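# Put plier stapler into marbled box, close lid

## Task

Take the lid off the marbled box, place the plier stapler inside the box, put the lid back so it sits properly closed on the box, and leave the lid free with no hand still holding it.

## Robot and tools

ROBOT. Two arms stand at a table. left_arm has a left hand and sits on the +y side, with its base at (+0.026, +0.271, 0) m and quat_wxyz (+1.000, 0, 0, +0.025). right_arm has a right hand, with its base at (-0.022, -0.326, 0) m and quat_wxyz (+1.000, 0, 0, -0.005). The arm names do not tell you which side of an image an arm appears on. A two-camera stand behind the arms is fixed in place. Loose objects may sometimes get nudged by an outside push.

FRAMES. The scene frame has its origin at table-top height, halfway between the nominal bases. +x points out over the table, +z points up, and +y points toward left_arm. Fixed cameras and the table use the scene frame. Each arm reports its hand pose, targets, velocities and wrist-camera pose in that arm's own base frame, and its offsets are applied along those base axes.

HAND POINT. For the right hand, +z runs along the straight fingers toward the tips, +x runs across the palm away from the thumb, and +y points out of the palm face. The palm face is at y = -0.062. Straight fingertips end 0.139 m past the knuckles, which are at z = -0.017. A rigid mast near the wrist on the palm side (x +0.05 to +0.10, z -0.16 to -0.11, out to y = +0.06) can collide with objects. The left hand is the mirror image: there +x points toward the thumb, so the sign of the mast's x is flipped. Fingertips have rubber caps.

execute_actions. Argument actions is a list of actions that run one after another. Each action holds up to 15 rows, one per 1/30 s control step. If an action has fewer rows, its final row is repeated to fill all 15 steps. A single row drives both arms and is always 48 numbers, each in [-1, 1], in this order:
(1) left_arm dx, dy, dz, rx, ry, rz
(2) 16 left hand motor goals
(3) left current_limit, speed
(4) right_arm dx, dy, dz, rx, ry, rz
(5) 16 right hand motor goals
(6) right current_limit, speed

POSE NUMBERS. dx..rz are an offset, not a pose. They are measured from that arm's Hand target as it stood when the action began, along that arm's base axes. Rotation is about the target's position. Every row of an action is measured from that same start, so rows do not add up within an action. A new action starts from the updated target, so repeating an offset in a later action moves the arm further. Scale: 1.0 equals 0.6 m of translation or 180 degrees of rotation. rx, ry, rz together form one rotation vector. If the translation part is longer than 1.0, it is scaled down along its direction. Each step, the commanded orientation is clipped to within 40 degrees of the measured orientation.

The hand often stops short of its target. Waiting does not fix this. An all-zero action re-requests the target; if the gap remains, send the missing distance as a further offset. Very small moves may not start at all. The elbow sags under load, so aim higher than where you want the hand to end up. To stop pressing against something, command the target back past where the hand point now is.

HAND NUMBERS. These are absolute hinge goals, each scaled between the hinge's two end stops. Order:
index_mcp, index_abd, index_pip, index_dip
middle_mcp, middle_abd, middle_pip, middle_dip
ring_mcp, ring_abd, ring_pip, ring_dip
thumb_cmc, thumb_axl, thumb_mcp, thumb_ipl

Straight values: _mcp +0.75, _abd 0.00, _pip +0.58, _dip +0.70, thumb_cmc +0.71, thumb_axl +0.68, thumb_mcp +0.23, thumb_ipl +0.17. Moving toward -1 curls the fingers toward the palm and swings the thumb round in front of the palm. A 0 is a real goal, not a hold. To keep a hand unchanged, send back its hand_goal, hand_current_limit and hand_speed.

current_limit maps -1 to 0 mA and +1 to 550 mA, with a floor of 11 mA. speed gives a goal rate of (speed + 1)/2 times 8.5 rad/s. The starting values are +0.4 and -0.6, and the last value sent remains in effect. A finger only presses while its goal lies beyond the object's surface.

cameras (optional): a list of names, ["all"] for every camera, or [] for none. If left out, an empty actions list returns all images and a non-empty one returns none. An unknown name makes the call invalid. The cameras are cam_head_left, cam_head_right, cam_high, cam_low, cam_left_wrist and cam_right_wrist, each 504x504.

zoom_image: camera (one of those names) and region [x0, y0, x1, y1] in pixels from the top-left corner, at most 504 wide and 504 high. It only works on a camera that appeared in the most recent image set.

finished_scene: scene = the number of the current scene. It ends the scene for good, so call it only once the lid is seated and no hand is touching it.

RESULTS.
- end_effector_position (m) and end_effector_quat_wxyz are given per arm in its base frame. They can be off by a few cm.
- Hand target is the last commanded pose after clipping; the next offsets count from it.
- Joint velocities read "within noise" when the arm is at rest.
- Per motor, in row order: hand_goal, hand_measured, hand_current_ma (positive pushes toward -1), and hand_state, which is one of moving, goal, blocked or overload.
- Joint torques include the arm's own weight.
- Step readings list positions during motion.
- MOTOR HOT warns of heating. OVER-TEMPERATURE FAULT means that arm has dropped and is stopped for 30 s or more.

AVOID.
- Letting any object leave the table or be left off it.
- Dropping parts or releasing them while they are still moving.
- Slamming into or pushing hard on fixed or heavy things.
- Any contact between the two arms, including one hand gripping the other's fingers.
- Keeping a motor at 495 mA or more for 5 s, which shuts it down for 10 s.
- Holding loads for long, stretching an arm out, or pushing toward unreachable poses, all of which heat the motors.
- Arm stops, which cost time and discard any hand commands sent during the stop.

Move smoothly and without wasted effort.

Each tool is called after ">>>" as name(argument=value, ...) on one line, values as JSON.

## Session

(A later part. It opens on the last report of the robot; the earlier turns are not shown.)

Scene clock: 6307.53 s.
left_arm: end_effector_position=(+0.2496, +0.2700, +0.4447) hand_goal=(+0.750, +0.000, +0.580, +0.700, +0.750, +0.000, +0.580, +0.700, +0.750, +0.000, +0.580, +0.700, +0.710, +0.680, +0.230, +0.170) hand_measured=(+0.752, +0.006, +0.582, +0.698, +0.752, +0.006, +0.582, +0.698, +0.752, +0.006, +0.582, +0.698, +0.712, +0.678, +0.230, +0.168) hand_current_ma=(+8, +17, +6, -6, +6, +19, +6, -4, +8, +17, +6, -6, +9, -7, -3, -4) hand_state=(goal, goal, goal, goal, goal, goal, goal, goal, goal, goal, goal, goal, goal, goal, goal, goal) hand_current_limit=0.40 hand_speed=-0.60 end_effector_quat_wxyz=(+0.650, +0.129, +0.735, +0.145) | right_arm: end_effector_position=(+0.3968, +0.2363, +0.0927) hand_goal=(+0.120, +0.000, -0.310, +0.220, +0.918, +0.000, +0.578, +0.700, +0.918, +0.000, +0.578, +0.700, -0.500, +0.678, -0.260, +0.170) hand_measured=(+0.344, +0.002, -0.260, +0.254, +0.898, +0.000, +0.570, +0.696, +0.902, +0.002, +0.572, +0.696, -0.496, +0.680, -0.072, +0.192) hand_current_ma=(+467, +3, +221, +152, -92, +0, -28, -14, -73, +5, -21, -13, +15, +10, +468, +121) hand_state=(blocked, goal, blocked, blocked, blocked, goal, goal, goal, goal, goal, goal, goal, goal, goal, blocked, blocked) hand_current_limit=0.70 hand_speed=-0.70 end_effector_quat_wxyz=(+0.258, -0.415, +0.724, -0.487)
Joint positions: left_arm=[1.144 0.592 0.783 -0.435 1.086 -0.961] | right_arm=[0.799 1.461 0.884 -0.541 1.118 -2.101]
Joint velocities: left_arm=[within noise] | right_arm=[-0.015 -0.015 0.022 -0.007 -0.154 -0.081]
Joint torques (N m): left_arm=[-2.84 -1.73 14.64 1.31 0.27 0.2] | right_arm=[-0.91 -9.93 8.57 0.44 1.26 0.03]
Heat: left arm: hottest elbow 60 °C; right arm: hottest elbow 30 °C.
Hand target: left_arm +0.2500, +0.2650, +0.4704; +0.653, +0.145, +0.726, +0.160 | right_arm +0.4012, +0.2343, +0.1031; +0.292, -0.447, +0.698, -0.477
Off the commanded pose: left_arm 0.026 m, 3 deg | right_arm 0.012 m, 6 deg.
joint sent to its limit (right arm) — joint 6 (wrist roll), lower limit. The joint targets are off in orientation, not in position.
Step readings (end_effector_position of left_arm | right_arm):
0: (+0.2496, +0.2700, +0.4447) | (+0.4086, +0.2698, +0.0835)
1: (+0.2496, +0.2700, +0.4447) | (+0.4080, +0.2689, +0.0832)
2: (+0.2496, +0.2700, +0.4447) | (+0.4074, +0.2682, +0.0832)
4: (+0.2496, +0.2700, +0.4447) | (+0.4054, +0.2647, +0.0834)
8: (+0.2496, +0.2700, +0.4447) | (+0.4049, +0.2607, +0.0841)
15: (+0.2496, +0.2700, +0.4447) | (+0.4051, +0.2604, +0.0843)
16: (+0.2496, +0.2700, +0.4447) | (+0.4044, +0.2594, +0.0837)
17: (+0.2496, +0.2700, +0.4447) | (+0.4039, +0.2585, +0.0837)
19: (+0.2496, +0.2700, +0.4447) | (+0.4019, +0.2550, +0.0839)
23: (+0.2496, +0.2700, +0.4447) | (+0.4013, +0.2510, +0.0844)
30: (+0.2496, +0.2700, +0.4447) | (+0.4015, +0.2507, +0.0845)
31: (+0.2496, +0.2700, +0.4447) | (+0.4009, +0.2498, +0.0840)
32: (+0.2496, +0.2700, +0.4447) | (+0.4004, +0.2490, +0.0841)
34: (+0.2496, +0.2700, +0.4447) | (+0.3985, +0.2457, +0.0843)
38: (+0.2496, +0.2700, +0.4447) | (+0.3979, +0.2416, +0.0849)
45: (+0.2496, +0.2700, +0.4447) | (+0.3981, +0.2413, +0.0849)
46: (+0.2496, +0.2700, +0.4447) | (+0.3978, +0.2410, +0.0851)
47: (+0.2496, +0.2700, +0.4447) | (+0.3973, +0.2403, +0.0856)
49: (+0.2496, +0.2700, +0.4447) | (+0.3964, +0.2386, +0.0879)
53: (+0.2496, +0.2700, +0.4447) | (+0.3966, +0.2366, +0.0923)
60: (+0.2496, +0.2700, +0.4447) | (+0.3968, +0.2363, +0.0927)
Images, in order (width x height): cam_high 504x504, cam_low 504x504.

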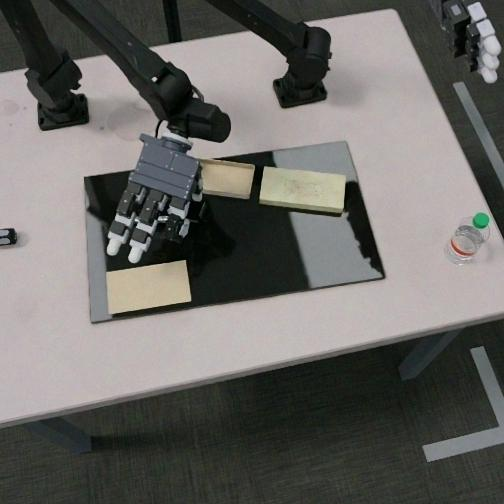

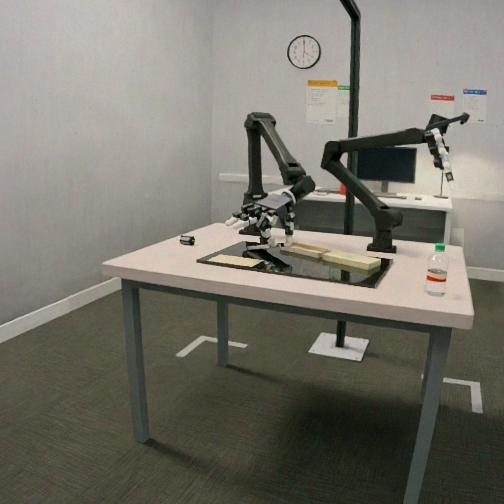

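>>> execute_actions(actions=[[[0,0,0,0,0,0,0.75,0,0.58,0.7,0.75,0,0.58,0.7,0.75,0,0.58,0.7,0.71,0.68,0.23,0.17,0.4,-0.6,-0.016,0,0.006,0,0,0,0.12,0,-0.31,0.22,0.918,0,0.578,0.7,0.918,0,0.578,0.7,-0.5,0.678,-0.26,0.17,0.7,-0.7]],[[0,0,0,0,0,0,0.75,0,0.58,0.7,0.75,0,0.58,0.7,0.75,0,0.58,0.7,0.71,0.68,0.23,0.17,0.4,-0.6,-0.016,0,0.004,0,0,0,0.12,0,-0.31,0.22,0.918,0,0.578,0.7,0.918,0,0.578,0.7,-0.5,0.678,-0.26,0.17,0.7,-0.7]],[[0,0,0,0,0,0,0.75,0,0.58,0.7,0.75,0,0.58,0.7,0.75,0,0.58,0.7,0.71,0.68,0.23,0.17,0.4,-0.6,-0.016,0,0,0,0,0,0.12,0,-0.31,0.22,0.918,0,0.578,0.7,0.918,0,0.578,0.7,-0.5,0.678,-0.26,0.17,0.7,-0.7]]], cameras=["cam_high","cam_low"])

>>> zoom_image(camera="cam_high", region=[120, 130, 270, 280])

>>> zoom_image(camera="cam_low", region=[220, 200, 340, 296])

Scene clock: 6369.03 s.
left_arm: end_effector_position=(+0.2496, +0.2700, +0.4447) hand_goal=(+0.750, +0.000, +0.580, +0.700, +0.750, +0.000, +0.580, +0.700, +0.750, +0.000, +0.580, +0.700, +0.710, +0.680, +0.230, +0.170) hand_measured=(+0.752, +0.006, +0.582, +0.698, +0.752, +0.006, +0.582, +0.698, +0.752, +0.006, +0.582, +0.698, +0.712, +0.678, +0.230, +0.168) hand_current_ma=(+8, +17, +6, -6, +6, +19, +6, -4, +8, +17, +6, -6, +9, -7, -3, -4) hand_state=(goal, goal, goal, goal, goal, goal, goal, goal, goal, goal, goal, goal, goal, goal, goal, goal) hand_current_limit=0.40 hand_speed=-0.60 end_effector_quat_wxyz=(+0.650, +0.129, +0.735, +0.145) | right_arm: end_effector_position=(+0.3712, +0.2312, +0.0981) hand_goal=(+0.120, +0.000, -0.310, +0.220, +0.918, +0.000, +0.578, +0.700, +0.918, +0.000, +0.578, +0.700, -0.500, +0.678, -0.260, +0.170) hand_measured=(+0.344, +0.002, -0.260, +0.254, +0.898, +0.000, +0.570, +0.696, +0.902, +0.002, +0.572, +0.696, -0.508, +0.678, -0.072, +0.192) hand_current_ma=(+468, +9, +221, +152, -92, +0, -28, -14, -73, +5, -21, -13, -29, -4, +467, +121) hand_state=(blocked, goal, blocked, blocked, blocked, goal, goal, goal, goal, goal, goal, goal, goal, goal, blocked, blocked) hand_current_limit=0.70 hand_speed=-0.70 end_effector_quat_wxyz=(+0.267, -0.428, +0.715, -0.484)
Joint positions: left_arm=[1.144 0.592 0.783 -0.435 1.086 -0.961] | right_arm=[0.836 1.388 0.825 -0.553 1.123 -2.102]
Joint torques (N m): left_arm=[-3.14 -1.55 14.57 1.39 0.25 0.21] | right_arm=[0.26 -9.17 8.85 0.39 1.38 0.07]
Heat: left arm: hottest elbow 61 °C; right arm: hottest elbow 31 °C.
Hand target: left_arm +0.2500, +0.2650, +0.4704; +0.653, +0.145, +0.726, +0.160 | right_arm +0.3725, +0.2342, +0.1092; +0.292, -0.446, +0.699, -0.477
Off the commanded pose: left_arm 0.026 m, 3 deg | right_arm 0.012 m, 4 deg.
joint sent to its limit (right arm) — joint 6 (wrist roll), lower limit. The joint targets are off in orientation, not in position.
Step readings (end_effector_position of left_arm | right_arm):
0: (+0.2496, +0.2700, +0.4447) | (+0.3968, +0.2363, +0.0927)
1: (+0.2496, +0.2700, +0.4447) | (+0.3962, +0.2357, +0.0925)
2: (+0.2496, +0.2700, +0.4447) | (+0.3954, +0.2349, +0.0928)
4: (+0.2496, +0.2700, +0.4447) | (+0.3930, +0.2329, +0.0937)
8: (+0.2496, +0.2700, +0.4447) | (+0.3912, +0.2313, +0.0963)
15: (+0.2496, +0.2700, +0.4447) | (+0.3912, +0.2313, +0.0963)
16: (+0.2496, +0.2700, +0.4447) | (+0.3902, +0.2310, +0.0960)
17: (+0.2496, +0.2700, +0.4447) | (+0.3886, +0.2316, +0.0962)
19: (+0.2496, +0.2700, +0.4447) | (+0.3849, +0.2307, +0.0967)
23: (+0.2496, +0.2700, +0.4447) | (+0.3810, +0.2316, +0.0983)
30: (+0.2496, +0.2700, +0.4447) | (+0.3809, +0.2316, +0.0983)
31: (+0.2496, +0.2700, +0.4447) | (+0.3799, +0.2312, +0.0977)
32: (+0.2496, +0.2700, +0.4447) | (+0.3781, +0.2317, +0.0977)
34: (+0.2496, +0.2700, +0.4447) | (+0.3748, +0.2306, +0.0978)
38: (+0.2496, +0.2700, +0.4447) | (+0.3713, +0.2310, +0.0981)
45: (+0.2496, +0.2700, +0.4447) | (+0.3712, +0.2312, +0.0981)
Images, in order (width x height): cam_high 504x504, cam_low 504x504.

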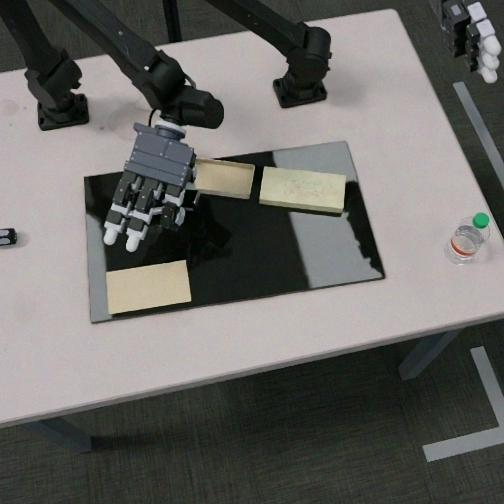

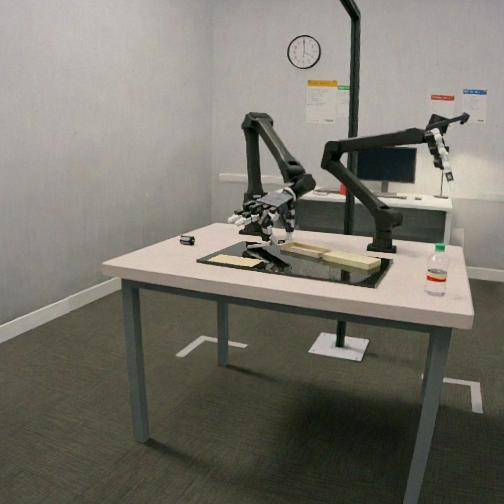

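Scaled by 3.360.

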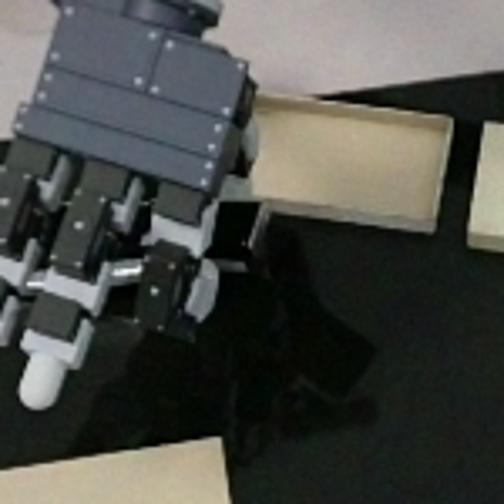

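Scaled by 4.200.

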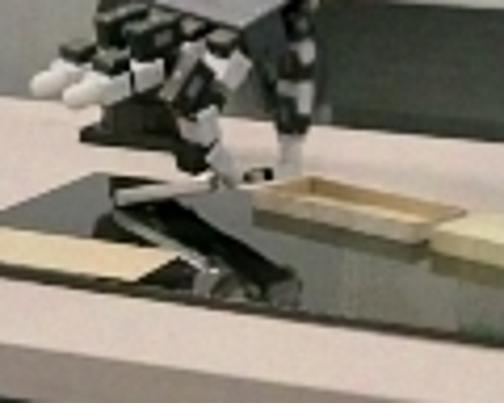

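>>> execute_actions(actions=[[[0,0,0,0,0,0,0.75,0,0.58,0.7,0.75,0,0.58,0.7,0.75,0,0.58,0.7,0.71,0.68,0.23,0.17,0.4,-0.6,-0.016,0,0.0,0,0,0,0.12,0,-0.31,0.22,0.918,0,0.578,0.7,0.918,0,0.578,0.7,-0.5,0.678,-0.26,0.17,0.7,-0.7]],[[0,0,0,0,0,0,0.75,0,0.58,0.7,0.75,0,0.58,0.7,0.75,0,0.58,0.7,0.71,0.68,0.23,0.17,0.4,-0.6,-0.016,0,0.0,0,0,0,0.12,0,-0.31,0.22,0.918,0,0.578,0.7,0.918,0,0.578,0.7,-0.5,0.678,-0.26,0.17,0.7,-0.7]],[[0,0,0,0,0,0,0.75,0,0.58,0.7,0.75,0,0.58,0.7,0.75,0,0.58,0.7,0.71,0.68,0.23,0.17,0.4,-0.6,-0.016,0,0,0,0,0,0.12,0,-0.31,0.22,0.918,0,0.578,0.7,0.918,0,0.578,0.7,-0.5,0.678,-0.26,0.17,0.7,-0.7]]], cameras=["cam_high","cam_low"])

>>> zoom_image(camera="cam_high", region=[120, 130, 270, 280])

>>> zoom_image(camera="cam_low", region=[220, 200, 340, 296])

Scene clock: 6387.10 s.
left_arm: end_effector_position=(+0.2496, +0.2700, +0.4447) hand_goal=(+0.750, +0.000, +0.580, +0.700, +0.750, +0.000, +0.580, +0.700, +0.750, +0.000, +0.580, +0.700, +0.710, +0.680, +0.230, +0.170) hand_measured=(+0.752, +0.006, +0.582, +0.698, +0.752, +0.006, +0.582, +0.698, +0.752, +0.006, +0.582, +0.698, +0.712, +0.678, +0.230, +0.168) hand_current_ma=(+8, +17, +6, -6, +6, +19, +6, -4, +8, +17, +6, -6, +9, -7, -3, -4) hand_state=(goal, goal, goal, goal, goal, goal, goal, goal, goal, goal, goal, goal, goal, goal, goal, goal) hand_current_limit=0.40 hand_speed=-0.60 end_effector_quat_wxyz=(+0.650, +0.129, +0.735, +0.145) | right_arm: end_effector_position=(+0.3427, +0.2312, +0.0991) hand_goal=(+0.120, +0.000, -0.310, +0.220, +0.918, +0.000, +0.578, +0.700, +0.918, +0.000, +0.578, +0.700, -0.500, +0.678, -0.260, +0.170) hand_measured=(+0.344, +0.004, -0.260, +0.254, +0.898, +0.000, +0.570, +0.696, +0.902, +0.002, +0.572, +0.696, -0.512, +0.676, -0.072, +0.192) hand_current_ma=(+467, +15, +221, +152, -92, +0, -28, -14, -73, +5, -21, -13, -45, -12, +467, +121) hand_state=(blocked, goal, blocked, blocked, blocked, goal, goal, goal, goal, goal, goal, goal, goal, goal, blocked, blocked) hand_current_limit=0.70 hand_speed=-0.70 end_effector_quat_wxyz=(+0.281, -0.446, +0.702, -0.479)
Joint positions: left_arm=[1.144 0.592 0.783 -0.435 1.086 -0.961] | right_arm=[0.891 1.321 0.761 -0.556 1.13 -2.103]
Joint torques (N m): left_arm=[-2.61 -0.85 14.67 1.42 0.22 0.2] | right_arm=[0.26 -8.23 8.85 0.31 1.36 0.06]
Heat: left arm: hottest elbow 61 °C; right arm: hottest elbow 31 °C.
Hand target: left_arm +0.2500, +0.2650, +0.4704; +0.653, +0.145, +0.726, +0.160 | right_arm +0.3437, +0.2342, +0.1091; +0.292, -0.446, +0.699, -0.477
Off the commanded pose: left_arm 0.026 m, 3 deg | right_arm 0.010 m, 1 deg.
joint sent to its limit (right arm) — joint 6 (wrist roll), lower limit. The joint targets still meet the commanded pose.
Step readings (end_effector_position of left_arm | right_arm):
0: (+0.2496, +0.2700, +0.4447) | (+0.3712, +0.2312, +0.0981)
1: (+0.2496, +0.2700, +0.4447) | (+0.3702, +0.2309, +0.0975)
2: (+0.2496, +0.2700, +0.4447) | (+0.3687, +0.2312, +0.0977)
4: (+0.2496, +0.2700, +0.4447) | (+0.3652, +0.2303, +0.0978)
8: (+0.2496, +0.2700, +0.4447) | (+0.3617, +0.2311, +0.0984)
15: (+0.2496, +0.2700, +0.4447) | (+0.3616, +0.2313, +0.0984)
16: (+0.2496, +0.2700, +0.4447) | (+0.3607, +0.2308, +0.0979)
17: (+0.2496, +0.2700, +0.4447) | (+0.3591, +0.2313, +0.0979)
19: (+0.2496, +0.2700, +0.4447) | (+0.3557, +0.2306, +0.0983)
23: (+0.2496, +0.2700, +0.4447) | (+0.3522, +0.2312, +0.0987)
30: (+0.2496, +0.2700, +0.4447) | (+0.3521, +0.2312, +0.0987)
31: (+0.2496, +0.2700, +0.4447) | (+0.3512, +0.2310, +0.0983)
32: (+0.2496, +0.2700, +0.4447) | (+0.3496, +0.2313, +0.0984)
34: (+0.2496, +0.2700, +0.4447) | (+0.3462, +0.2305, +0.0985)
38: (+0.2496, +0.2700, +0.4447) | (+0.3427, +0.2310, +0.0991)
45: (+0.2496, +0.2700, +0.4447) | (+0.3427, +0.2312, +0.0991)
Images, in order (width x height): cam_high 504x504, cam_low 504x504.

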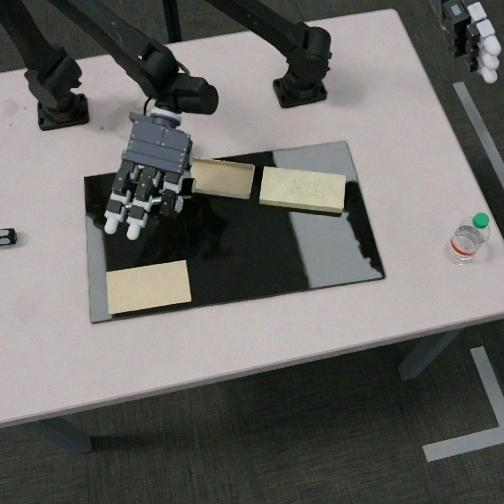

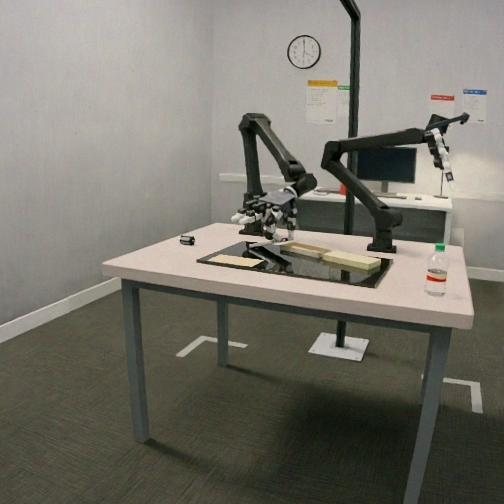

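Scaled by 3.360.

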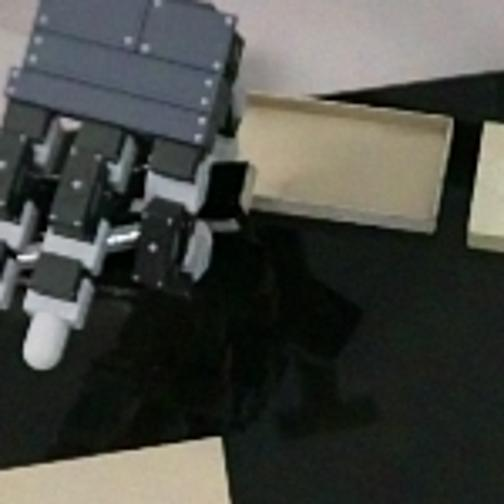

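Scaled by 4.200.

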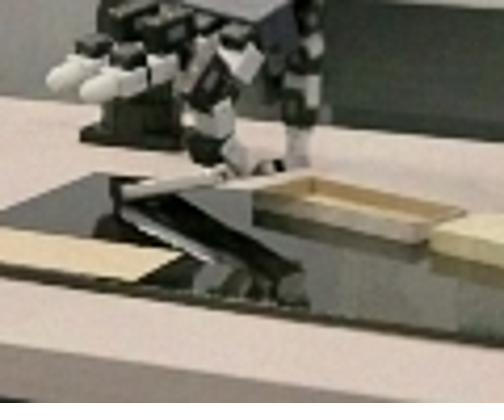

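>>> execute_actions(actions=[[[0,0,0,0,0,0,0.75,0,0.58,0.7,0.75,0,0.58,0.7,0.75,0,0.58,0.7,0.71,0.68,0.23,0.17,0.4,-0.6,-0.016,0,0.0,0,0,0,0.12,0,-0.31,0.22,0.918,0,0.578,0.7,0.918,0,0.578,0.7,-0.5,0.678,-0.26,0.17,0.7,-0.7]],[[0,0,0,0,0,0,0.75,0,0.58,0.7,0.75,0,0.58,0.7,0.75,0,0.58,0.7,0.71,0.68,0.23,0.17,0.4,-0.6,-0.016,0,0.0,0,0,0,0.12,0,-0.31,0.22,0.918,0,0.578,0.7,0.918,0,0.578,0.7,-0.5,0.678,-0.26,0.17,0.7,-0.7]],[[0,0,0,0,0,0,0.75,0,0.58,0.7,0.75,0,0.58,0.7,0.75,0,0.58,0.7,0.71,0.68,0.23,0.17,0.4,-0.6,-0.016,0,0,0,0,0,0.12,0,-0.31,0.22,0.918,0,0.578,0.7,0.918,0,0.578,0.7,-0.5,0.678,-0.26,0.17,0.7,-0.7]]], cameras=["cam_high","cam_low","cam_head_right"])

>>> zoom_image(camera="cam_high", region=[120, 130, 270, 280])

>>> zoom_image(camera="cam_low", region=[220, 200, 340, 296])

>>> zoom_image(camera="cam_head_right", region=[240, 240, 380, 380])

Scene clock: 6410.40 s.
left_arm: end_effector_position=(+0.2496, +0.2700, +0.4447) hand_goal=(+0.750, +0.000, +0.580, +0.700, +0.750, +0.000, +0.580, +0.700, +0.750, +0.000, +0.580, +0.700, +0.710, +0.680, +0.230, +0.170) hand_measured=(+0.752, +0.006, +0.582, +0.698, +0.752, +0.006, +0.582, +0.698, +0.752, +0.006, +0.582, +0.698, +0.712, +0.678, +0.230, +0.168) hand_current_ma=(+8, +17, +6, -6, +6, +19, +6, -4, +8, +17, +6, -6, +9, -7, -3, -4) hand_state=(goal, goal, goal, goal, goal, goal, goal, goal, goal, goal, goal, goal, goal, goal, goal, goal) hand_current_limit=0.40 hand_speed=-0.60 end_effector_quat_wxyz=(+0.650, +0.129, +0.735, +0.145) | right_arm: end_effector_position=(+0.3133, +0.2296, +0.0993) hand_goal=(+0.120, +0.000, -0.310, +0.220, +0.918, +0.000, +0.578, +0.700, +0.918, +0.000, +0.578, +0.700, -0.500, +0.678, -0.260, +0.170) hand_measured=(+0.344, +0.006, -0.260, +0.254, +0.898, +0.000, +0.570, +0.696, +0.902, +0.002, +0.572, +0.696, -0.512, +0.674, -0.072, +0.192) hand_current_ma=(+468, +19, +221, +152, -92, +1, -28, -14, -73, +5, -21, -13, -50, -15, +468, +121) hand_state=(blocked, goal, blocked, blocked, blocked, goal, goal, goal, goal, goal, goal, goal, goal, goal, blocked, blocked) hand_current_limit=0.70 hand_speed=-0.70 end_effector_quat_wxyz=(+0.280, -0.456, +0.695, -0.480)
Joint positions: left_arm=[1.144 0.592 0.783 -0.435 1.086 -0.961] | right_arm=[0.957 1.282 0.737 -0.676 1.152 -2.004]
Joint torques (N m): left_arm=[-2.96 -1.49 14.54 1.11 0.2 0.16] | right_arm=[-0.32 -7.41 8.79 0.2 1.46 0.21]
Heat: left arm: hottest elbow 61 °C; right arm: hottest elbow 31 °C.
Hand target: left_arm +0.2500, +0.2650, +0.4704; +0.653, +0.145, +0.726, +0.160 | right_arm +0.3149, +0.2342, +0.1091; +0.292, -0.447, +0.698, -0.477
Off the commanded pose: left_arm 0.026 m, 3 deg | right_arm 0.011 m, 2 deg.
Step readings (end_effector_position of left_arm | right_arm):
0: (+0.2496, +0.2700, +0.4447) | (+0.3427, +0.2312, +0.0991)
1: (+0.2496, +0.2700, +0.4447) | (+0.3417, +0.2307, +0.0987)
2: (+0.2496, +0.2700, +0.4447) | (+0.3403, +0.2311, +0.0990)
4: (+0.2496, +0.2700, +0.4447) | (+0.3370, +0.2302, +0.0991)
8: (+0.2496, +0.2700, +0.4447) | (+0.3333, +0.2304, +0.0994)
15: (+0.2496, +0.2700, +0.4447) | (+0.3332, +0.2303, +0.0994)
16: (+0.2496, +0.2700, +0.4447) | (+0.3323, +0.2298, +0.0991)
17: (+0.2496, +0.2700, +0.4447) | (+0.3305, +0.2296, +0.0995)
19: (+0.2496, +0.2700, +0.4447) | (+0.3268, +0.2288, +0.0996)
23: (+0.2496, +0.2700, +0.4447) | (+0.3233, +0.2296, +0.0993)
30: (+0.2496, +0.2700, +0.4447) | (+0.3232, +0.2297, +0.0992)
31: (+0.2496, +0.2700, +0.4447) | (+0.3221, +0.2293, +0.0989)
32: (+0.2496, +0.2700, +0.4447) | (+0.3207, +0.2286, +0.0993)
34: (+0.2496, +0.2700, +0.4447) | (+0.3170, +0.2284, +0.0995)
38: (+0.2496, +0.2700, +0.4447) | (+0.3135, +0.2295, +0.0994)
45: (+0.2496, +0.2700, +0.4447) | (+0.3134, +0.2295, +0.0993)
Images, in order (width x height): cam_head_right 504x504, cam_high 504x504, cam_low 504x504.

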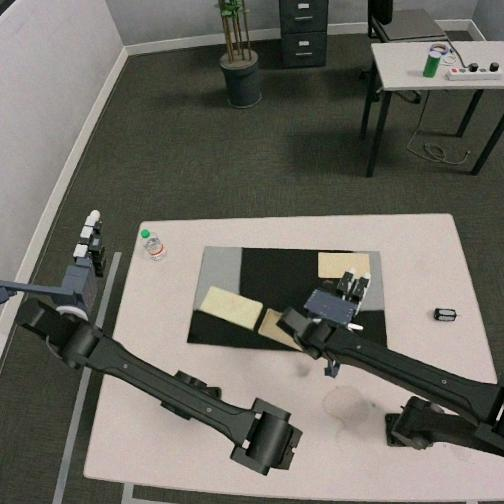

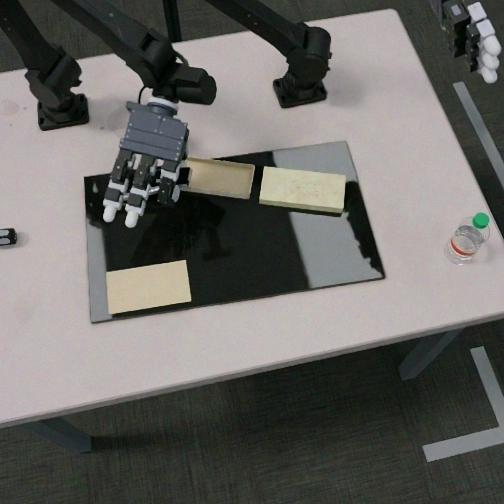

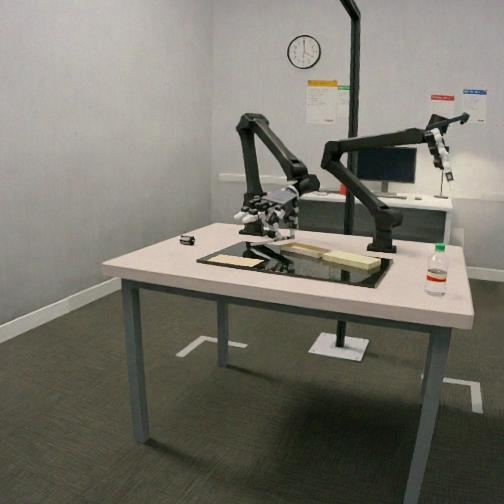

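Scaled by 3.360.

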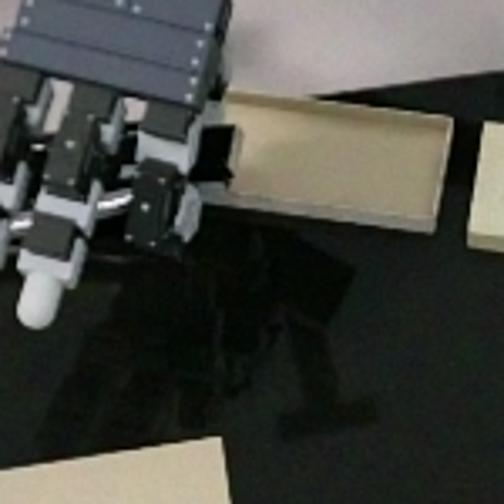

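Scaled by 4.200.

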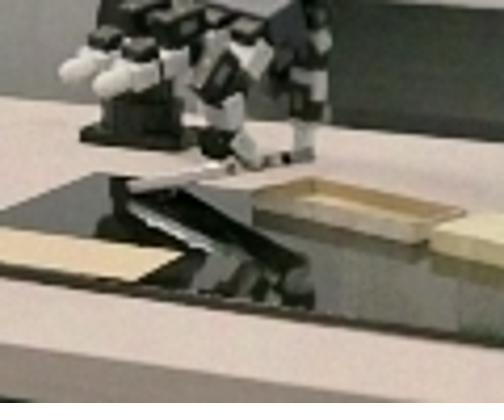

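Scaled by 3.600.

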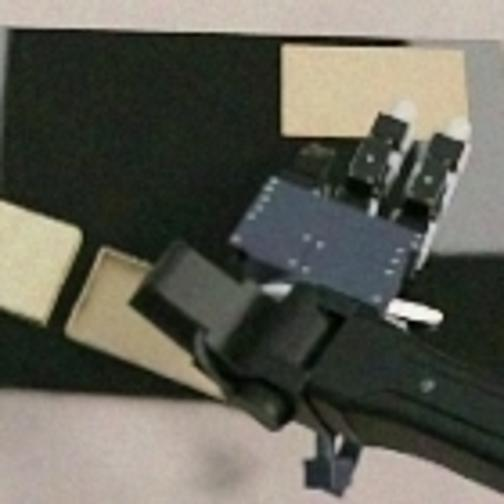

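>>> execute_actions(actions=[[[0,0,0,0,0,0,0.75,0,0.58,0.7,0.75,0,0.58,0.7,0.75,0,0.58,0.7,0.71,0.68,0.23,0.17,0.4,-0.6,-0.016,0.004,0.0,0,0,0,0.12,0,-0.31,0.22,0.918,0,0.578,0.7,0.918,0,0.578,0.7,-0.5,0.678,-0.26,0.17,0.7,-0.7]],[[0,0,0,0,0,0,0.75,0,0.58,0.7,0.75,0,0.58,0.7,0.75,0,0.58,0.7,0.71,0.68,0.23,0.17,0.4,-0.6,-0.016,0.006,0.0,0,0,0,0.12,0,-0.31,0.22,0.918,0,0.578,0.7,0.918,0,0.578,0.7,-0.5,0.678,-0.26,0.17,0.7,-0.7]],[[0,0,0,0,0,0,0.75,0,0.58,0.7,0.75,0,0.58,0.7,0.75,0,0.58,0.7,0.71,0.68,0.23,0.17,0.4,-0.6,-0.012,0.01,0,0,0,0,0.12,0,-0.31,0.22,0.918,0,0.578,0.7,0.918,0,0.578,0.7,-0.5,0.678,-0.26,0.17,0.7,-0.7]]], cameras=["cam_high","cam_low"])

>>> zoom_image(camera="cam_high", region=[120, 130, 270, 280])

>>> zoom_image(camera="cam_low", region=[220, 200, 340, 296])

Scene clock: 6457.47 s.
left_arm: end_effector_position=(+0.2496, +0.2700, +0.4447) hand_goal=(+0.750, +0.000, +0.580, +0.700, +0.750, +0.000, +0.580, +0.700, +0.750, +0.000, +0.580, +0.700, +0.710, +0.680, +0.230, +0.170) hand_measured=(+0.752, +0.006, +0.582, +0.698, +0.752, +0.006, +0.582, +0.698, +0.752, +0.006, +0.582, +0.698, +0.712, +0.678, +0.230, +0.168) hand_current_ma=(+8, +17, +6, -6, +6, +19, +6, -4, +8, +17, +6, -6, +9, -7, -3, -4) hand_state=(goal, goal, goal, goal, goal, goal, goal, goal, goal, goal, goal, goal, goal, goal, goal, goal) hand_current_limit=0.40 hand_speed=-0.60 end_effector_quat_wxyz=(+0.650, +0.129, +0.735, +0.145) | right_arm: end_effector_position=(+0.2810, +0.2310, +0.0953) hand_goal=(+0.120, +0.000, -0.310, +0.220, +0.918, +0.000, +0.578, +0.700, +0.918, +0.000, +0.578, +0.700, -0.500, +0.678, -0.260, +0.170) hand_measured=(+0.344, +0.006, -0.260, +0.252, +0.898, +0.000, +0.570, +0.696, +0.902, +0.002, +0.572, +0.696, -0.516, +0.672, -0.072, +0.192) hand_current_ma=(+468, +20, +221, +144, -91, +1, -28, -14, -73, +5, -21, -13, -71, -25, +468, +127) hand_state=(blocked, goal, blocked, blocked, blocked, goal, goal, goal, goal, goal, goal, goal, goal, goal, blocked, blocked) hand_current_limit=0.70 hand_speed=-0.70 end_effector_quat_wxyz=(+0.276, -0.458, +0.693, -0.483)
Joint positions: left_arm=[1.144 0.592 0.783 -0.435 1.086 -0.961] | right_arm=[1.045 1.284 0.737 -0.883 1.177 -1.788]
Joint torques (N m): left_arm=[-3.02 -1.14 14.68 1.25 0.16 0.19] | right_arm=[0.21 -6.07 11.17 -0.2 1.43 0.17]
Heat: left arm: hottest elbow 61 °C; right arm: hottest elbow 30 °C.
Hand target: left_arm +0.2500, +0.2650, +0.4704; +0.653, +0.145, +0.726, +0.160 | right_arm +0.2885, +0.2462, +0.1091; +0.292, -0.447, +0.698, -0.477
Off the commanded pose: left_arm 0.026 m, 3 deg | right_arm 0.022 m, 2 deg.
Step readings (end_effector_position of left_arm | right_arm):
0: (+0.2496, +0.2700, +0.4447) | (+0.3134, +0.2296, +0.0993)
1: (+0.2496, +0.2700, +0.4447) | (+0.3122, +0.2291, +0.0990)
2: (+0.2496, +0.2700, +0.4447) | (+0.3109, +0.2282, +0.0993)
4: (+0.2496, +0.2700, +0.4447) | (+0.3065, +0.2288, +0.0990)
8: (+0.2496, +0.2700, +0.4447) | (+0.3026, +0.2306, +0.0984)
15: (+0.2496, +0.2700, +0.4447) | (+0.3025, +0.2308, +0.0983)
16: (+0.2496, +0.2700, +0.4447) | (+0.3012, +0.2303, +0.0981)
17: (+0.2496, +0.2700, +0.4447) | (+0.2998, +0.2291, +0.0982)
19: (+0.2496, +0.2700, +0.4447) | (+0.2952, +0.2294, +0.0976)
23: (+0.2496, +0.2700, +0.4447) | (+0.2912, +0.2311, +0.0971)
30: (+0.2496, +0.2700, +0.4447) | (+0.2910, +0.2311, +0.0970)
31: (+0.2496, +0.2700, +0.4447) | (+0.2899, +0.2306, +0.0968)
32: (+0.2496, +0.2700, +0.4447) | (+0.2885, +0.2297, +0.0969)
34: (+0.2496, +0.2700, +0.4447) | (+0.2842, +0.2297, +0.0963)
38: (+0.2496, +0.2700, +0.4447) | (+0.2809, +0.2306, +0.0952)
45: (+0.2496, +0.2700, +0.4447) | (+0.2810, +0.2309, +0.0953)
Images, in order (width x height): cam_high 504x504, cam_low 504x504.

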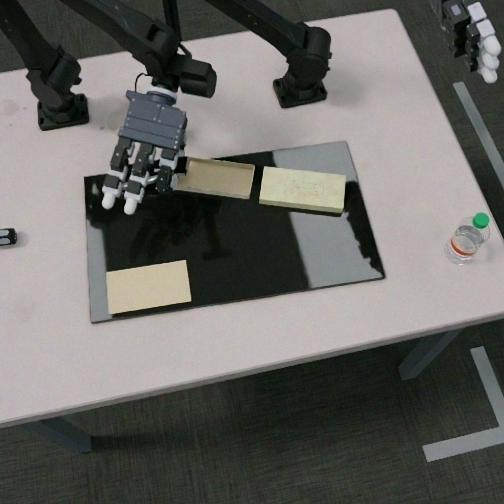

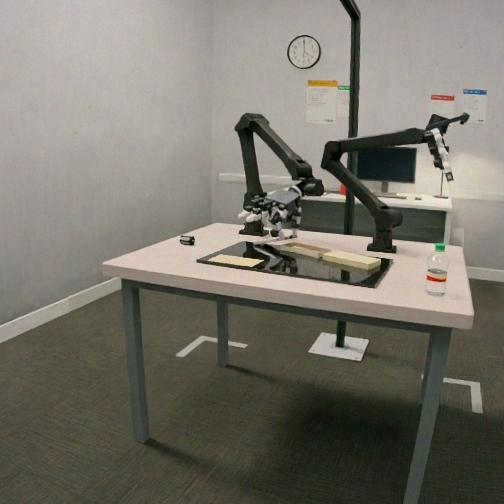

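Scaled by 3.360.

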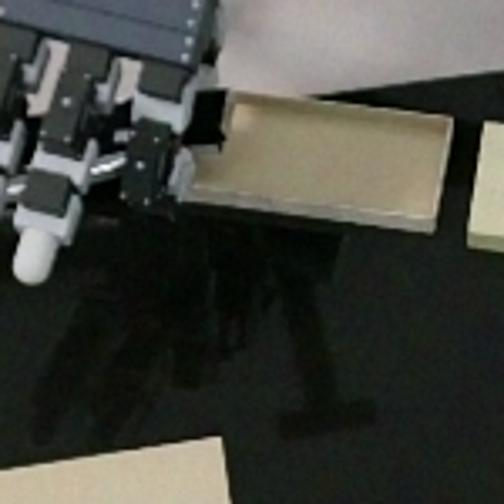

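Scaled by 4.200.

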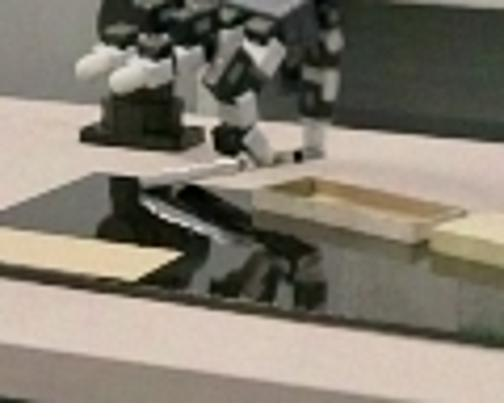

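>>> execute_actions(actions=[[[0,0,0,0,0,0,0.75,0,0.58,0.7,0.75,0,0.58,0.7,0.75,0,0.58,0.7,0.71,0.68,0.23,0.17,0.4,-0.6,0.007,0.018,0.003,0,0,0.003,0.12,0,-0.31,0.22,0.918,0,0.578,0.7,0.918,0,0.578,0.7,-0.5,0.678,-0.26,0.17,0.7,-0.7]],[[0,0,0,0,0,0,0.75,0,0.58,0.7,0.75,0,0.58,0.7,0.75,0,0.58,0.7,0.71,0.68,0.23,0.17,0.4,-0.6,0.007,0.018,0.002,0,0,0.003,0.12,0,-0.31,0.22,0.918,0,0.578,0.7,0.918,0,0.578,0.7,-0.5,0.678,-0.26,0.17,0.7,-0.7]],[[0,0,0,0,0,0,0.75,0,0.58,0.7,0.75,0,0.58,0.7,0.75,0,0.58,0.7,0.71,0.68,0.23,0.17,0.4,-0.6,0.007,0.018,0,0,0,0.003,0.12,0,-0.31,0.22,0.918,0,0.578,0.7,0.918,0,0.578,0.7,-0.5,0.678,-0.26,0.17,0.7,-0.7]]], cameras=["cam_high","cam_low"])

>>> zoom_image(camera="cam_high", region=[120, 130, 270, 280])

>>> zoom_image(camera="cam_low", region=[220, 200, 340, 296])

Scene clock: 6493.67 s.
left_arm: end_effector_position=(+0.2496, +0.2700, +0.4447) hand_goal=(+0.750, +0.000, +0.580, +0.700, +0.750, +0.000, +0.580, +0.700, +0.750, +0.000, +0.580, +0.700, +0.710, +0.680, +0.230, +0.170) hand_measured=(+0.752, +0.006, +0.582, +0.698, +0.752, +0.006, +0.582, +0.698, +0.752, +0.006, +0.582, +0.698, +0.712, +0.678, +0.230, +0.168) hand_current_ma=(+8, +17, +6, -6, +6, +19, +6, -4, +8, +17, +6, -6, +9, -7, -3, -4) hand_state=(goal, goal, goal, goal, goal, goal, goal, goal, goal, goal, goal, goal, goal, goal, goal, goal) hand_current_limit=0.40 hand_speed=-0.60 end_effector_quat_wxyz=(+0.650, +0.129, +0.735, +0.145) | right_arm: end_effector_position=(+0.2906, +0.2548, +0.0936) hand_goal=(+0.120, +0.000, -0.310, +0.220, +0.918, +0.000, +0.578, +0.700, +0.918, +0.000, +0.578, +0.700, -0.500, +0.678, -0.260, +0.170) hand_measured=(+0.344, +0.000, -0.260, +0.252, +0.898, +0.000, +0.570, +0.696, +0.902, +0.002, +0.572, +0.696, -0.500, +0.678, -0.072, +0.192) hand_current_ma=(+468, +1, +221, +144, -91, +1, -28, -14, -73, +5, -21, -13, -2, -4, +468, +127) hand_state=(blocked, goal, blocked, blocked, blocked, goal, goal, goal, goal, goal, goal, goal, goal, goal, blocked, blocked) hand_current_limit=0.70 hand_speed=-0.70 end_effector_quat_wxyz=(+0.273, -0.469, +0.686, -0.485)
Joint positions: left_arm=[1.144 0.592 0.783 -0.435 1.086 -0.961] | right_arm=[1.055 1.358 0.801 -0.876 1.177 -1.807]
Joint torques (N m): left_arm=[-2.78 -1.67 14.67 1.31 0.23 0.18] | right_arm=[0.21 -6.95 12 0.83 1.3 0.05]
Heat: left arm: hottest elbow 61 °C; right arm: hottest elbow 31 °C.
Hand target: left_arm +0.2500, +0.2650, +0.4704; +0.653, +0.145, +0.726, +0.160 | right_arm +0.3011, +0.2787, +0.1122; +0.299, -0.456, +0.692, -0.473
Off the commanded pose: left_arm 0.026 m, 3 deg | right_arm 0.032 m, 4 deg.
Step readings (end_effector_position of left_arm | right_arm):
0: (+0.2496, +0.2700, +0.4447) | (+0.2811, +0.2310, +0.0953)
1: (+0.2496, +0.2700, +0.4447) | (+0.2813, +0.2315, +0.0953)
2: (+0.2496, +0.2700, +0.4447) | (+0.2817, +0.2321, +0.0951)
4: (+0.2496, +0.2700, +0.4447) | (+0.2828, +0.2342, +0.0939)
8: (+0.2496, +0.2700, +0.4447) | (+0.2834, +0.2357, +0.0922)
15: (+0.2496, +0.2700, +0.4447) | (+0.2834, +0.2357, +0.0920)
16: (+0.2496, +0.2700, +0.4447) | (+0.2838, +0.2367, +0.0926)
17: (+0.2496, +0.2700, +0.4447) | (+0.2841, +0.2375, +0.0925)
19: (+0.2496, +0.2700, +0.4447) | (+0.2856, +0.2412, +0.0931)
23: (+0.2496, +0.2700, +0.4447) | (+0.2872, +0.2459, +0.0943)
30: (+0.2496, +0.2700, +0.4447) | (+0.2872, +0.2458, +0.0943)
31: (+0.2496, +0.2700, +0.4447) | (+0.2876, +0.2467, +0.0946)
32: (+0.2496, +0.2700, +0.4447) | (+0.2878, +0.2474, +0.0944)
34: (+0.2496, +0.2700, +0.4447) | (+0.2892, +0.2507, +0.0940)
38: (+0.2496, +0.2700, +0.4447) | (+0.2907, +0.2548, +0.0936)
45: (+0.2496, +0.2700, +0.4447) | (+0.2906, +0.2549, +0.0936)
Images, in order (width x height): cam_high 504x504, cam_low 504x504.

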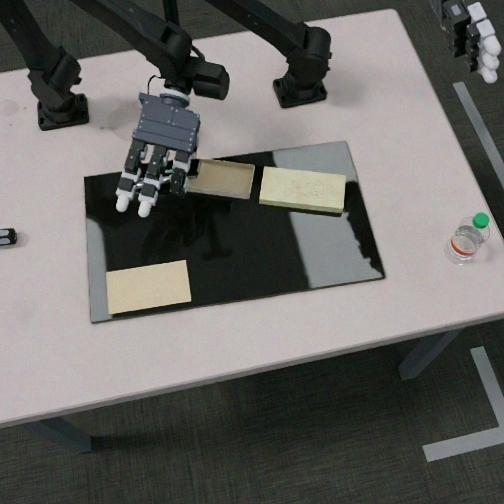

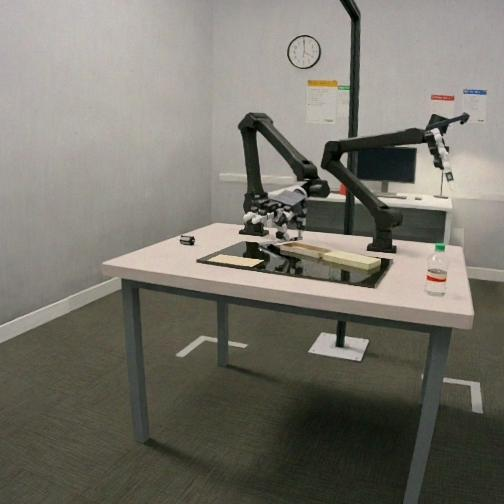

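Scaled by 3.360.

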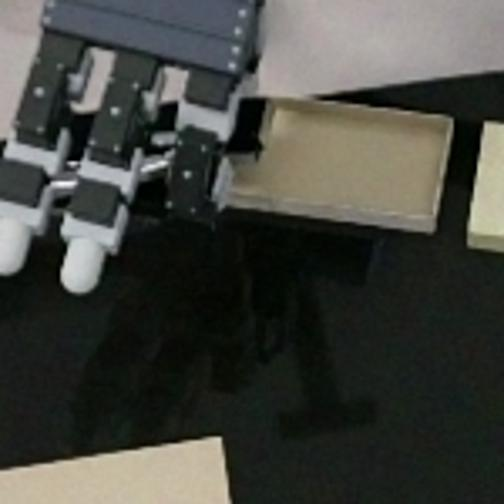

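Scaled by 4.200.

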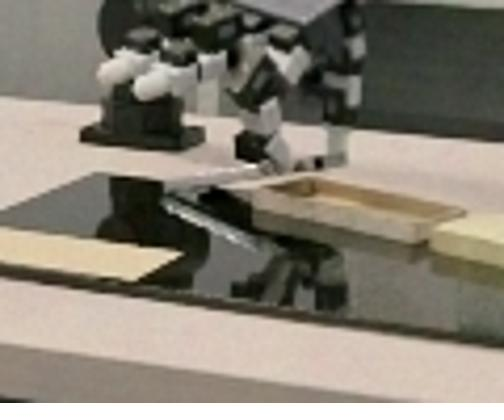

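>>> execute_actions(actions=[[[0,0,0,0,0,0,0.75,0,0.58,0.7,0.75,0,0.58,0.7,0.75,0,0.58,0.7,0.71,0.68,0.23,0.17,0.4,-0.6,0.006,0.018,0.002,0,0,0.003,0.12,0,-0.31,0.22,0.918,0,0.578,0.7,0.918,0,0.578,0.7,-0.5,0.678,-0.26,0.17,0.7,-0.7]],[[0,0,0,0,0,0,0.75,0,0.58,0.7,0.75,0,0.58,0.7,0.75,0,0.58,0.7,0.71,0.68,0.23,0.17,0.4,-0.6,0.006,0.018,0.002,0,0,0.003,0.12,0,-0.31,0.22,0.918,0,0.578,0.7,0.918,0,0.578,0.7,-0.5,0.678,-0.26,0.17,0.7,-0.7]],[[0,0,0,0,0,0,0.75,0,0.58,0.7,0.75,0,0.58,0.7,0.75,0,0.58,0.7,0.71,0.68,0.23,0.17,0.4,-0.6,0.006,0.018,0,0,0,0.003,0.12,0,-0.31,0.22,0.918,0,0.578,0.7,0.918,0,0.578,0.7,-0.5,0.678,-0.26,0.17,0.7,-0.7]]], cameras=["cam_high","cam_low"])

>>> zoom_image(camera="cam_high", region=[120, 130, 270, 280])

>>> zoom_image(camera="cam_low", region=[220, 200, 340, 296])

Scene clock: 6510.90 s.
left_arm: end_effector_position=(+0.2496, +0.2700, +0.4447) hand_goal=(+0.750, +0.000, +0.580, +0.700, +0.750, +0.000, +0.580, +0.700, +0.750, +0.000, +0.580, +0.700, +0.710, +0.680, +0.230, +0.170) hand_measured=(+0.752, +0.006, +0.582, +0.698, +0.752, +0.006, +0.582, +0.698, +0.752, +0.006, +0.582, +0.698, +0.712, +0.678, +0.230, +0.168) hand_current_ma=(+8, +17, +6, -6, +6, +19, +6, -4, +8, +17, +6, -6, +9, -7, -3, -4) hand_state=(goal, goal, goal, goal, goal, goal, goal, goal, goal, goal, goal, goal, goal, goal, goal, goal) hand_current_limit=0.40 hand_speed=-0.60 end_effector_quat_wxyz=(+0.650, +0.129, +0.735, +0.145) | right_arm: end_effector_position=(+0.3018, +0.2869, +0.0959) hand_goal=(+0.120, +0.000, -0.310, +0.220, +0.918, +0.000, +0.578, +0.700, +0.918, +0.000, +0.578, +0.700, -0.500, +0.678, -0.260, +0.170) hand_measured=(+0.342, -0.002, -0.260, +0.252, +0.898, +0.000, +0.570, +0.696, +0.902, +0.002, +0.572, +0.696, -0.498, +0.678, -0.072, +0.192) hand_current_ma=(+468, -5, +221, +144, -91, +1, -28, -14, -73, +5, -21, -13, +11, +3, +467, +127) hand_state=(blocked, goal, blocked, blocked, blocked, goal, goal, goal, goal, goal, goal, goal, goal, goal, blocked, blocked) hand_current_limit=0.70 hand_speed=-0.70 end_effector_quat_wxyz=(+0.279, -0.479, +0.679, -0.481)
Joint positions: left_arm=[1.144 0.592 0.783 -0.435 1.086 -0.961] | right_arm=[1.069 1.426 0.875 -0.849 1.173 -1.844]
Joint torques (N m): left_arm=[-2.32 -1.49 14.75 1.4 0.17 0.25] | right_arm=[0.21 -7.82 12.01 0.79 1.31 0.04]
Heat: left arm: hottest elbow 61 °C; right arm: hottest elbow 33 °C.
Hand target: left_arm +0.2500, +0.2650, +0.4704; +0.653, +0.145, +0.726, +0.160 | right_arm +0.3119, +0.3110, +0.1146; +0.305, -0.466, +0.686, -0.469
Off the commanded pose: left_arm 0.026 m, 3 deg | right_arm 0.032 m, 4 deg.
Step readings (end_effector_position of left_arm | right_arm):
0: (+0.2496, +0.2700, +0.4447) | (+0.2906, +0.2548, +0.0936)
1: (+0.2496, +0.2700, +0.4447) | (+0.2909, +0.2558, +0.0939)
2: (+0.2496, +0.2700, +0.4447) | (+0.2912, +0.2565, +0.0939)
4: (+0.2496, +0.2700, +0.4447) | (+0.2925, +0.2604, +0.0941)
8: (+0.2496, +0.2700, +0.4447) | (+0.2942, +0.2659, +0.0950)
15: (+0.2496, +0.2700, +0.4447) | (+0.2941, +0.2664, +0.0951)
16: (+0.2496, +0.2700, +0.4447) | (+0.2943, +0.2673, +0.0954)
17: (+0.2496, +0.2700, +0.4447) | (+0.2945, +0.2685, +0.0955)
19: (+0.2496, +0.2700, +0.4447) | (+0.2960, +0.2721, +0.0955)
23: (+0.2496, +0.2700, +0.4447) | (+0.2980, +0.2763, +0.0957)
30: (+0.2496, +0.2700, +0.4447) | (+0.2980, +0.2764, +0.0959)
31: (+0.2496, +0.2700, +0.4447) | (+0.2982, +0.2775, +0.0961)
32: (+0.2496, +0.2700, +0.4447) | (+0.2982, +0.2787, +0.0959)
34: (+0.2496, +0.2700, +0.4447) | (+0.2999, +0.2824, +0.0956)
38: (+0.2496, +0.2700, +0.4447) | (+0.3018, +0.2869, +0.0959)
45: (+0.2496, +0.2700, +0.4447) | (+0.3018, +0.2868, +0.0959)
Images, in order (width x height): cam_high 504x504, cam_low 504x504.

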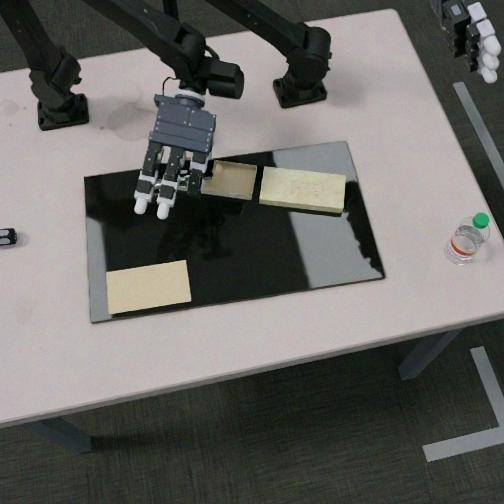

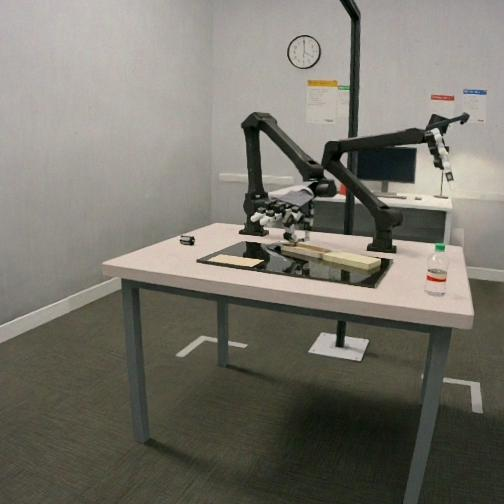

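Scaled by 3.360.

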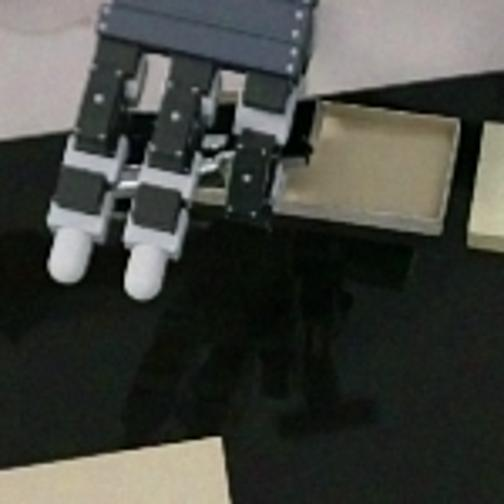

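Scaled by 4.200.

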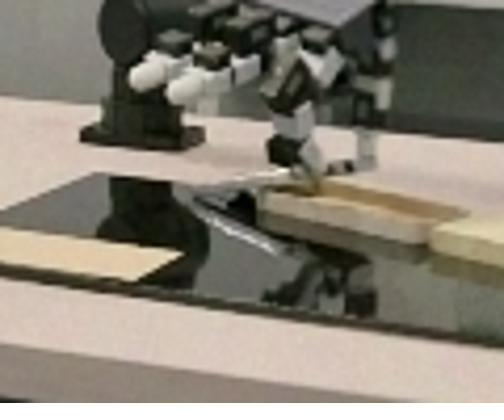

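>>> execute_actions(actions=[[[0,0,0,0,0,0,0.75,0,0.58,0.7,0.75,0,0.58,0.7,0.75,0,0.58,0.7,0.71,0.68,0.23,0.17,0.4,-0.6,0.0,0.0,0.025,0,0,0.0,0.12,0,-0.31,0.22,0.918,0,0.578,0.7,0.918,0,0.578,0.7,-0.5,0.678,-0.26,0.17,0.7,-0.7]],[[0,0,0,0,0,0,0.75,0,0.58,0.7,0.75,0,0.58,0.7,0.75,0,0.58,0.7,0.71,0.68,0.23,0.17,0.4,-0.6,0.006,0.016,0.002,0,0,0.003,0.12,0,-0.31,0.22,0.918,0,0.578,0.7,0.918,0,0.578,0.7,-0.5,0.678,-0.26,0.17,0.7,-0.7]],[[0,0,0,0,0,0,0.75,0,0.58,0.7,0.75,0,0.58,0.7,0.75,0,0.58,0.7,0.71,0.68,0.23,0.17,0.4,-0.6,0.006,0.016,0,0,0,0.003,0.12,0,-0.31,0.22,0.918,0,0.578,0.7,0.918,0,0.578,0.7,-0.5,0.678,-0.26,0.17,0.7,-0.7]]], cameras=["cam_high","cam_low"])

>>> zoom_image(camera="cam_high", region=[120, 130, 270, 280])

>>> zoom_image(camera="cam_low", region=[220, 200, 340, 296])

Scene clock: 6536.33 s.
left_arm: end_effector_position=(+0.2496, +0.2700, +0.4447) hand_goal=(+0.750, +0.000, +0.580, +0.700, +0.750, +0.000, +0.580, +0.700, +0.750, +0.000, +0.580, +0.700, +0.710, +0.680, +0.230, +0.170) hand_measured=(+0.752, +0.006, +0.582, +0.698, +0.752, +0.006, +0.582, +0.698, +0.752, +0.006, +0.582, +0.698, +0.712, +0.678, +0.230, +0.168) hand_current_ma=(+8, +17, +6, -6, +6, +19, +6, -4, +8, +17, +6, -6, +9, -7, -3, -4) hand_state=(goal, goal, goal, goal, goal, goal, goal, goal, goal, goal, goal, goal, goal, goal, goal, goal) hand_current_limit=0.40 hand_speed=-0.60 end_effector_quat_wxyz=(+0.650, +0.129, +0.735, +0.145) | right_arm: end_effector_position=(+0.3097, +0.3063, +0.1112) hand_goal=(+0.120, +0.000, -0.310, +0.220, +0.918, +0.000, +0.578, +0.700, +0.918, +0.000, +0.578, +0.700, -0.500, +0.678, -0.260, +0.170) hand_measured=(+0.342, -0.002, -0.260, +0.252, +0.898, +0.000, +0.570, +0.696, +0.902, +0.002, +0.572, +0.696, -0.500, +0.678, -0.072, +0.192) hand_current_ma=(+468, -5, +221, +144, -91, +1, -28, -14, -73, +5, -21, -13, +0, +4, +468, +127) hand_state=(blocked, goal, blocked, blocked, blocked, goal, goal, goal, goal, goal, goal, goal, goal, goal, blocked, blocked) hand_current_limit=0.70 hand_speed=-0.70 end_effector_quat_wxyz=(+0.284, -0.484, +0.675, -0.478)
Joint positions: left_arm=[1.144 0.592 0.783 -0.435 1.086 -0.961] | right_arm=[1.074 1.445 0.94 -0.862 1.171 -1.876]
Joint torques (N m): left_arm=[-2.49 -1.67 14.46 1.14 0.19 0.21] | right_arm=[0.38 -8.18 12.45 0.83 1.25 0.01]
Heat: left arm: hottest elbow 61 °C; right arm: hottest elbow 33 °C.
Hand target: left_arm +0.2500, +0.2650, +0.4704; +0.653, +0.145, +0.726, +0.160 | right_arm +0.3191, +0.3302, +0.1307; +0.310, -0.472, +0.681, -0.466
Off the commanded pose: left_arm 0.026 m, 3 deg | right_arm 0.032 m, 4 deg.
Step readings (end_effector_position of left_arm | right_arm):
0: (+0.2496, +0.2700, +0.4447) | (+0.3018, +0.2869, +0.0959)
1: (+0.2496, +0.2700, +0.4447) | (+0.3020, +0.2873, +0.0966)
2: (+0.2496, +0.2700, +0.4447) | (+0.3019, +0.2873, +0.0972)
4: (+0.2496, +0.2700, +0.4447) | (+0.3026, +0.2885, +0.0997)
8: (+0.2496, +0.2700, +0.4447) | (+0.3043, +0.2917, +0.1031)
15: (+0.2496, +0.2700, +0.4447) | (+0.3045, +0.2921, +0.1035)
16: (+0.2496, +0.2700, +0.4447) | (+0.3048, +0.2929, +0.1043)
17: (+0.2496, +0.2700, +0.4447) | (+0.3048, +0.2935, +0.1048)
19: (+0.2496, +0.2700, +0.4447) | (+0.3058, +0.2957, +0.1070)
23: (+0.2496, +0.2700, +0.4447) | (+0.3076, +0.2996, +0.1111)
30: (+0.2496, +0.2700, +0.4447) | (+0.3077, +0.3002, +0.1117)
31: (+0.2496, +0.2700, +0.4447) | (+0.3080, +0.3008, +0.1119)
32: (+0.2496, +0.2700, +0.4447) | (+0.3082, +0.3015, +0.1119)
34: (+0.2496, +0.2700, +0.4447) | (+0.3091, +0.3040, +0.1114)
38: (+0.2496, +0.2700, +0.4447) | (+0.3098, +0.3064, +0.1112)
45: (+0.2496, +0.2700, +0.4447) | (+0.3097, +0.3063, +0.1112)
Images, in order (width x height): cam_high 504x504, cam_low 504x504.

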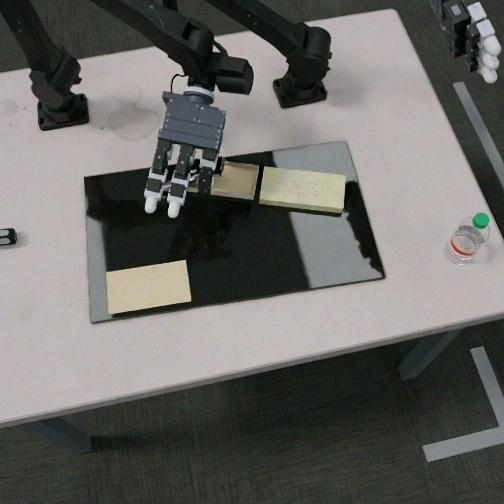

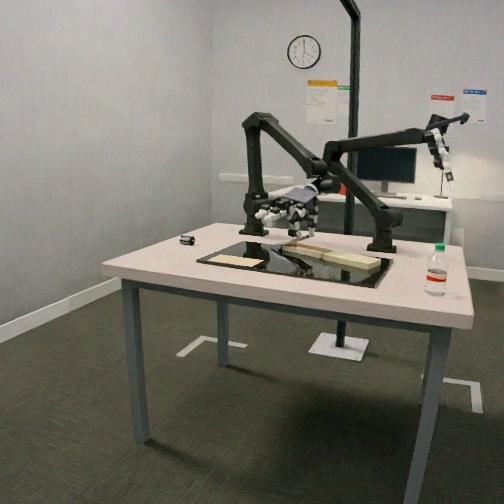

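Scaled by 3.360.

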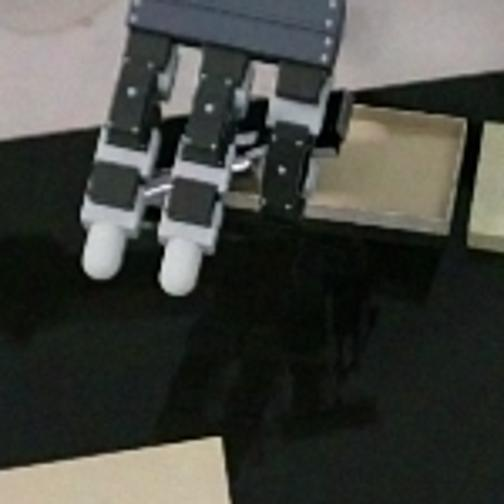

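Scaled by 4.200.

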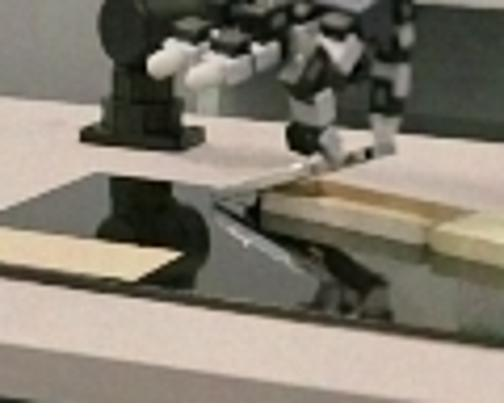

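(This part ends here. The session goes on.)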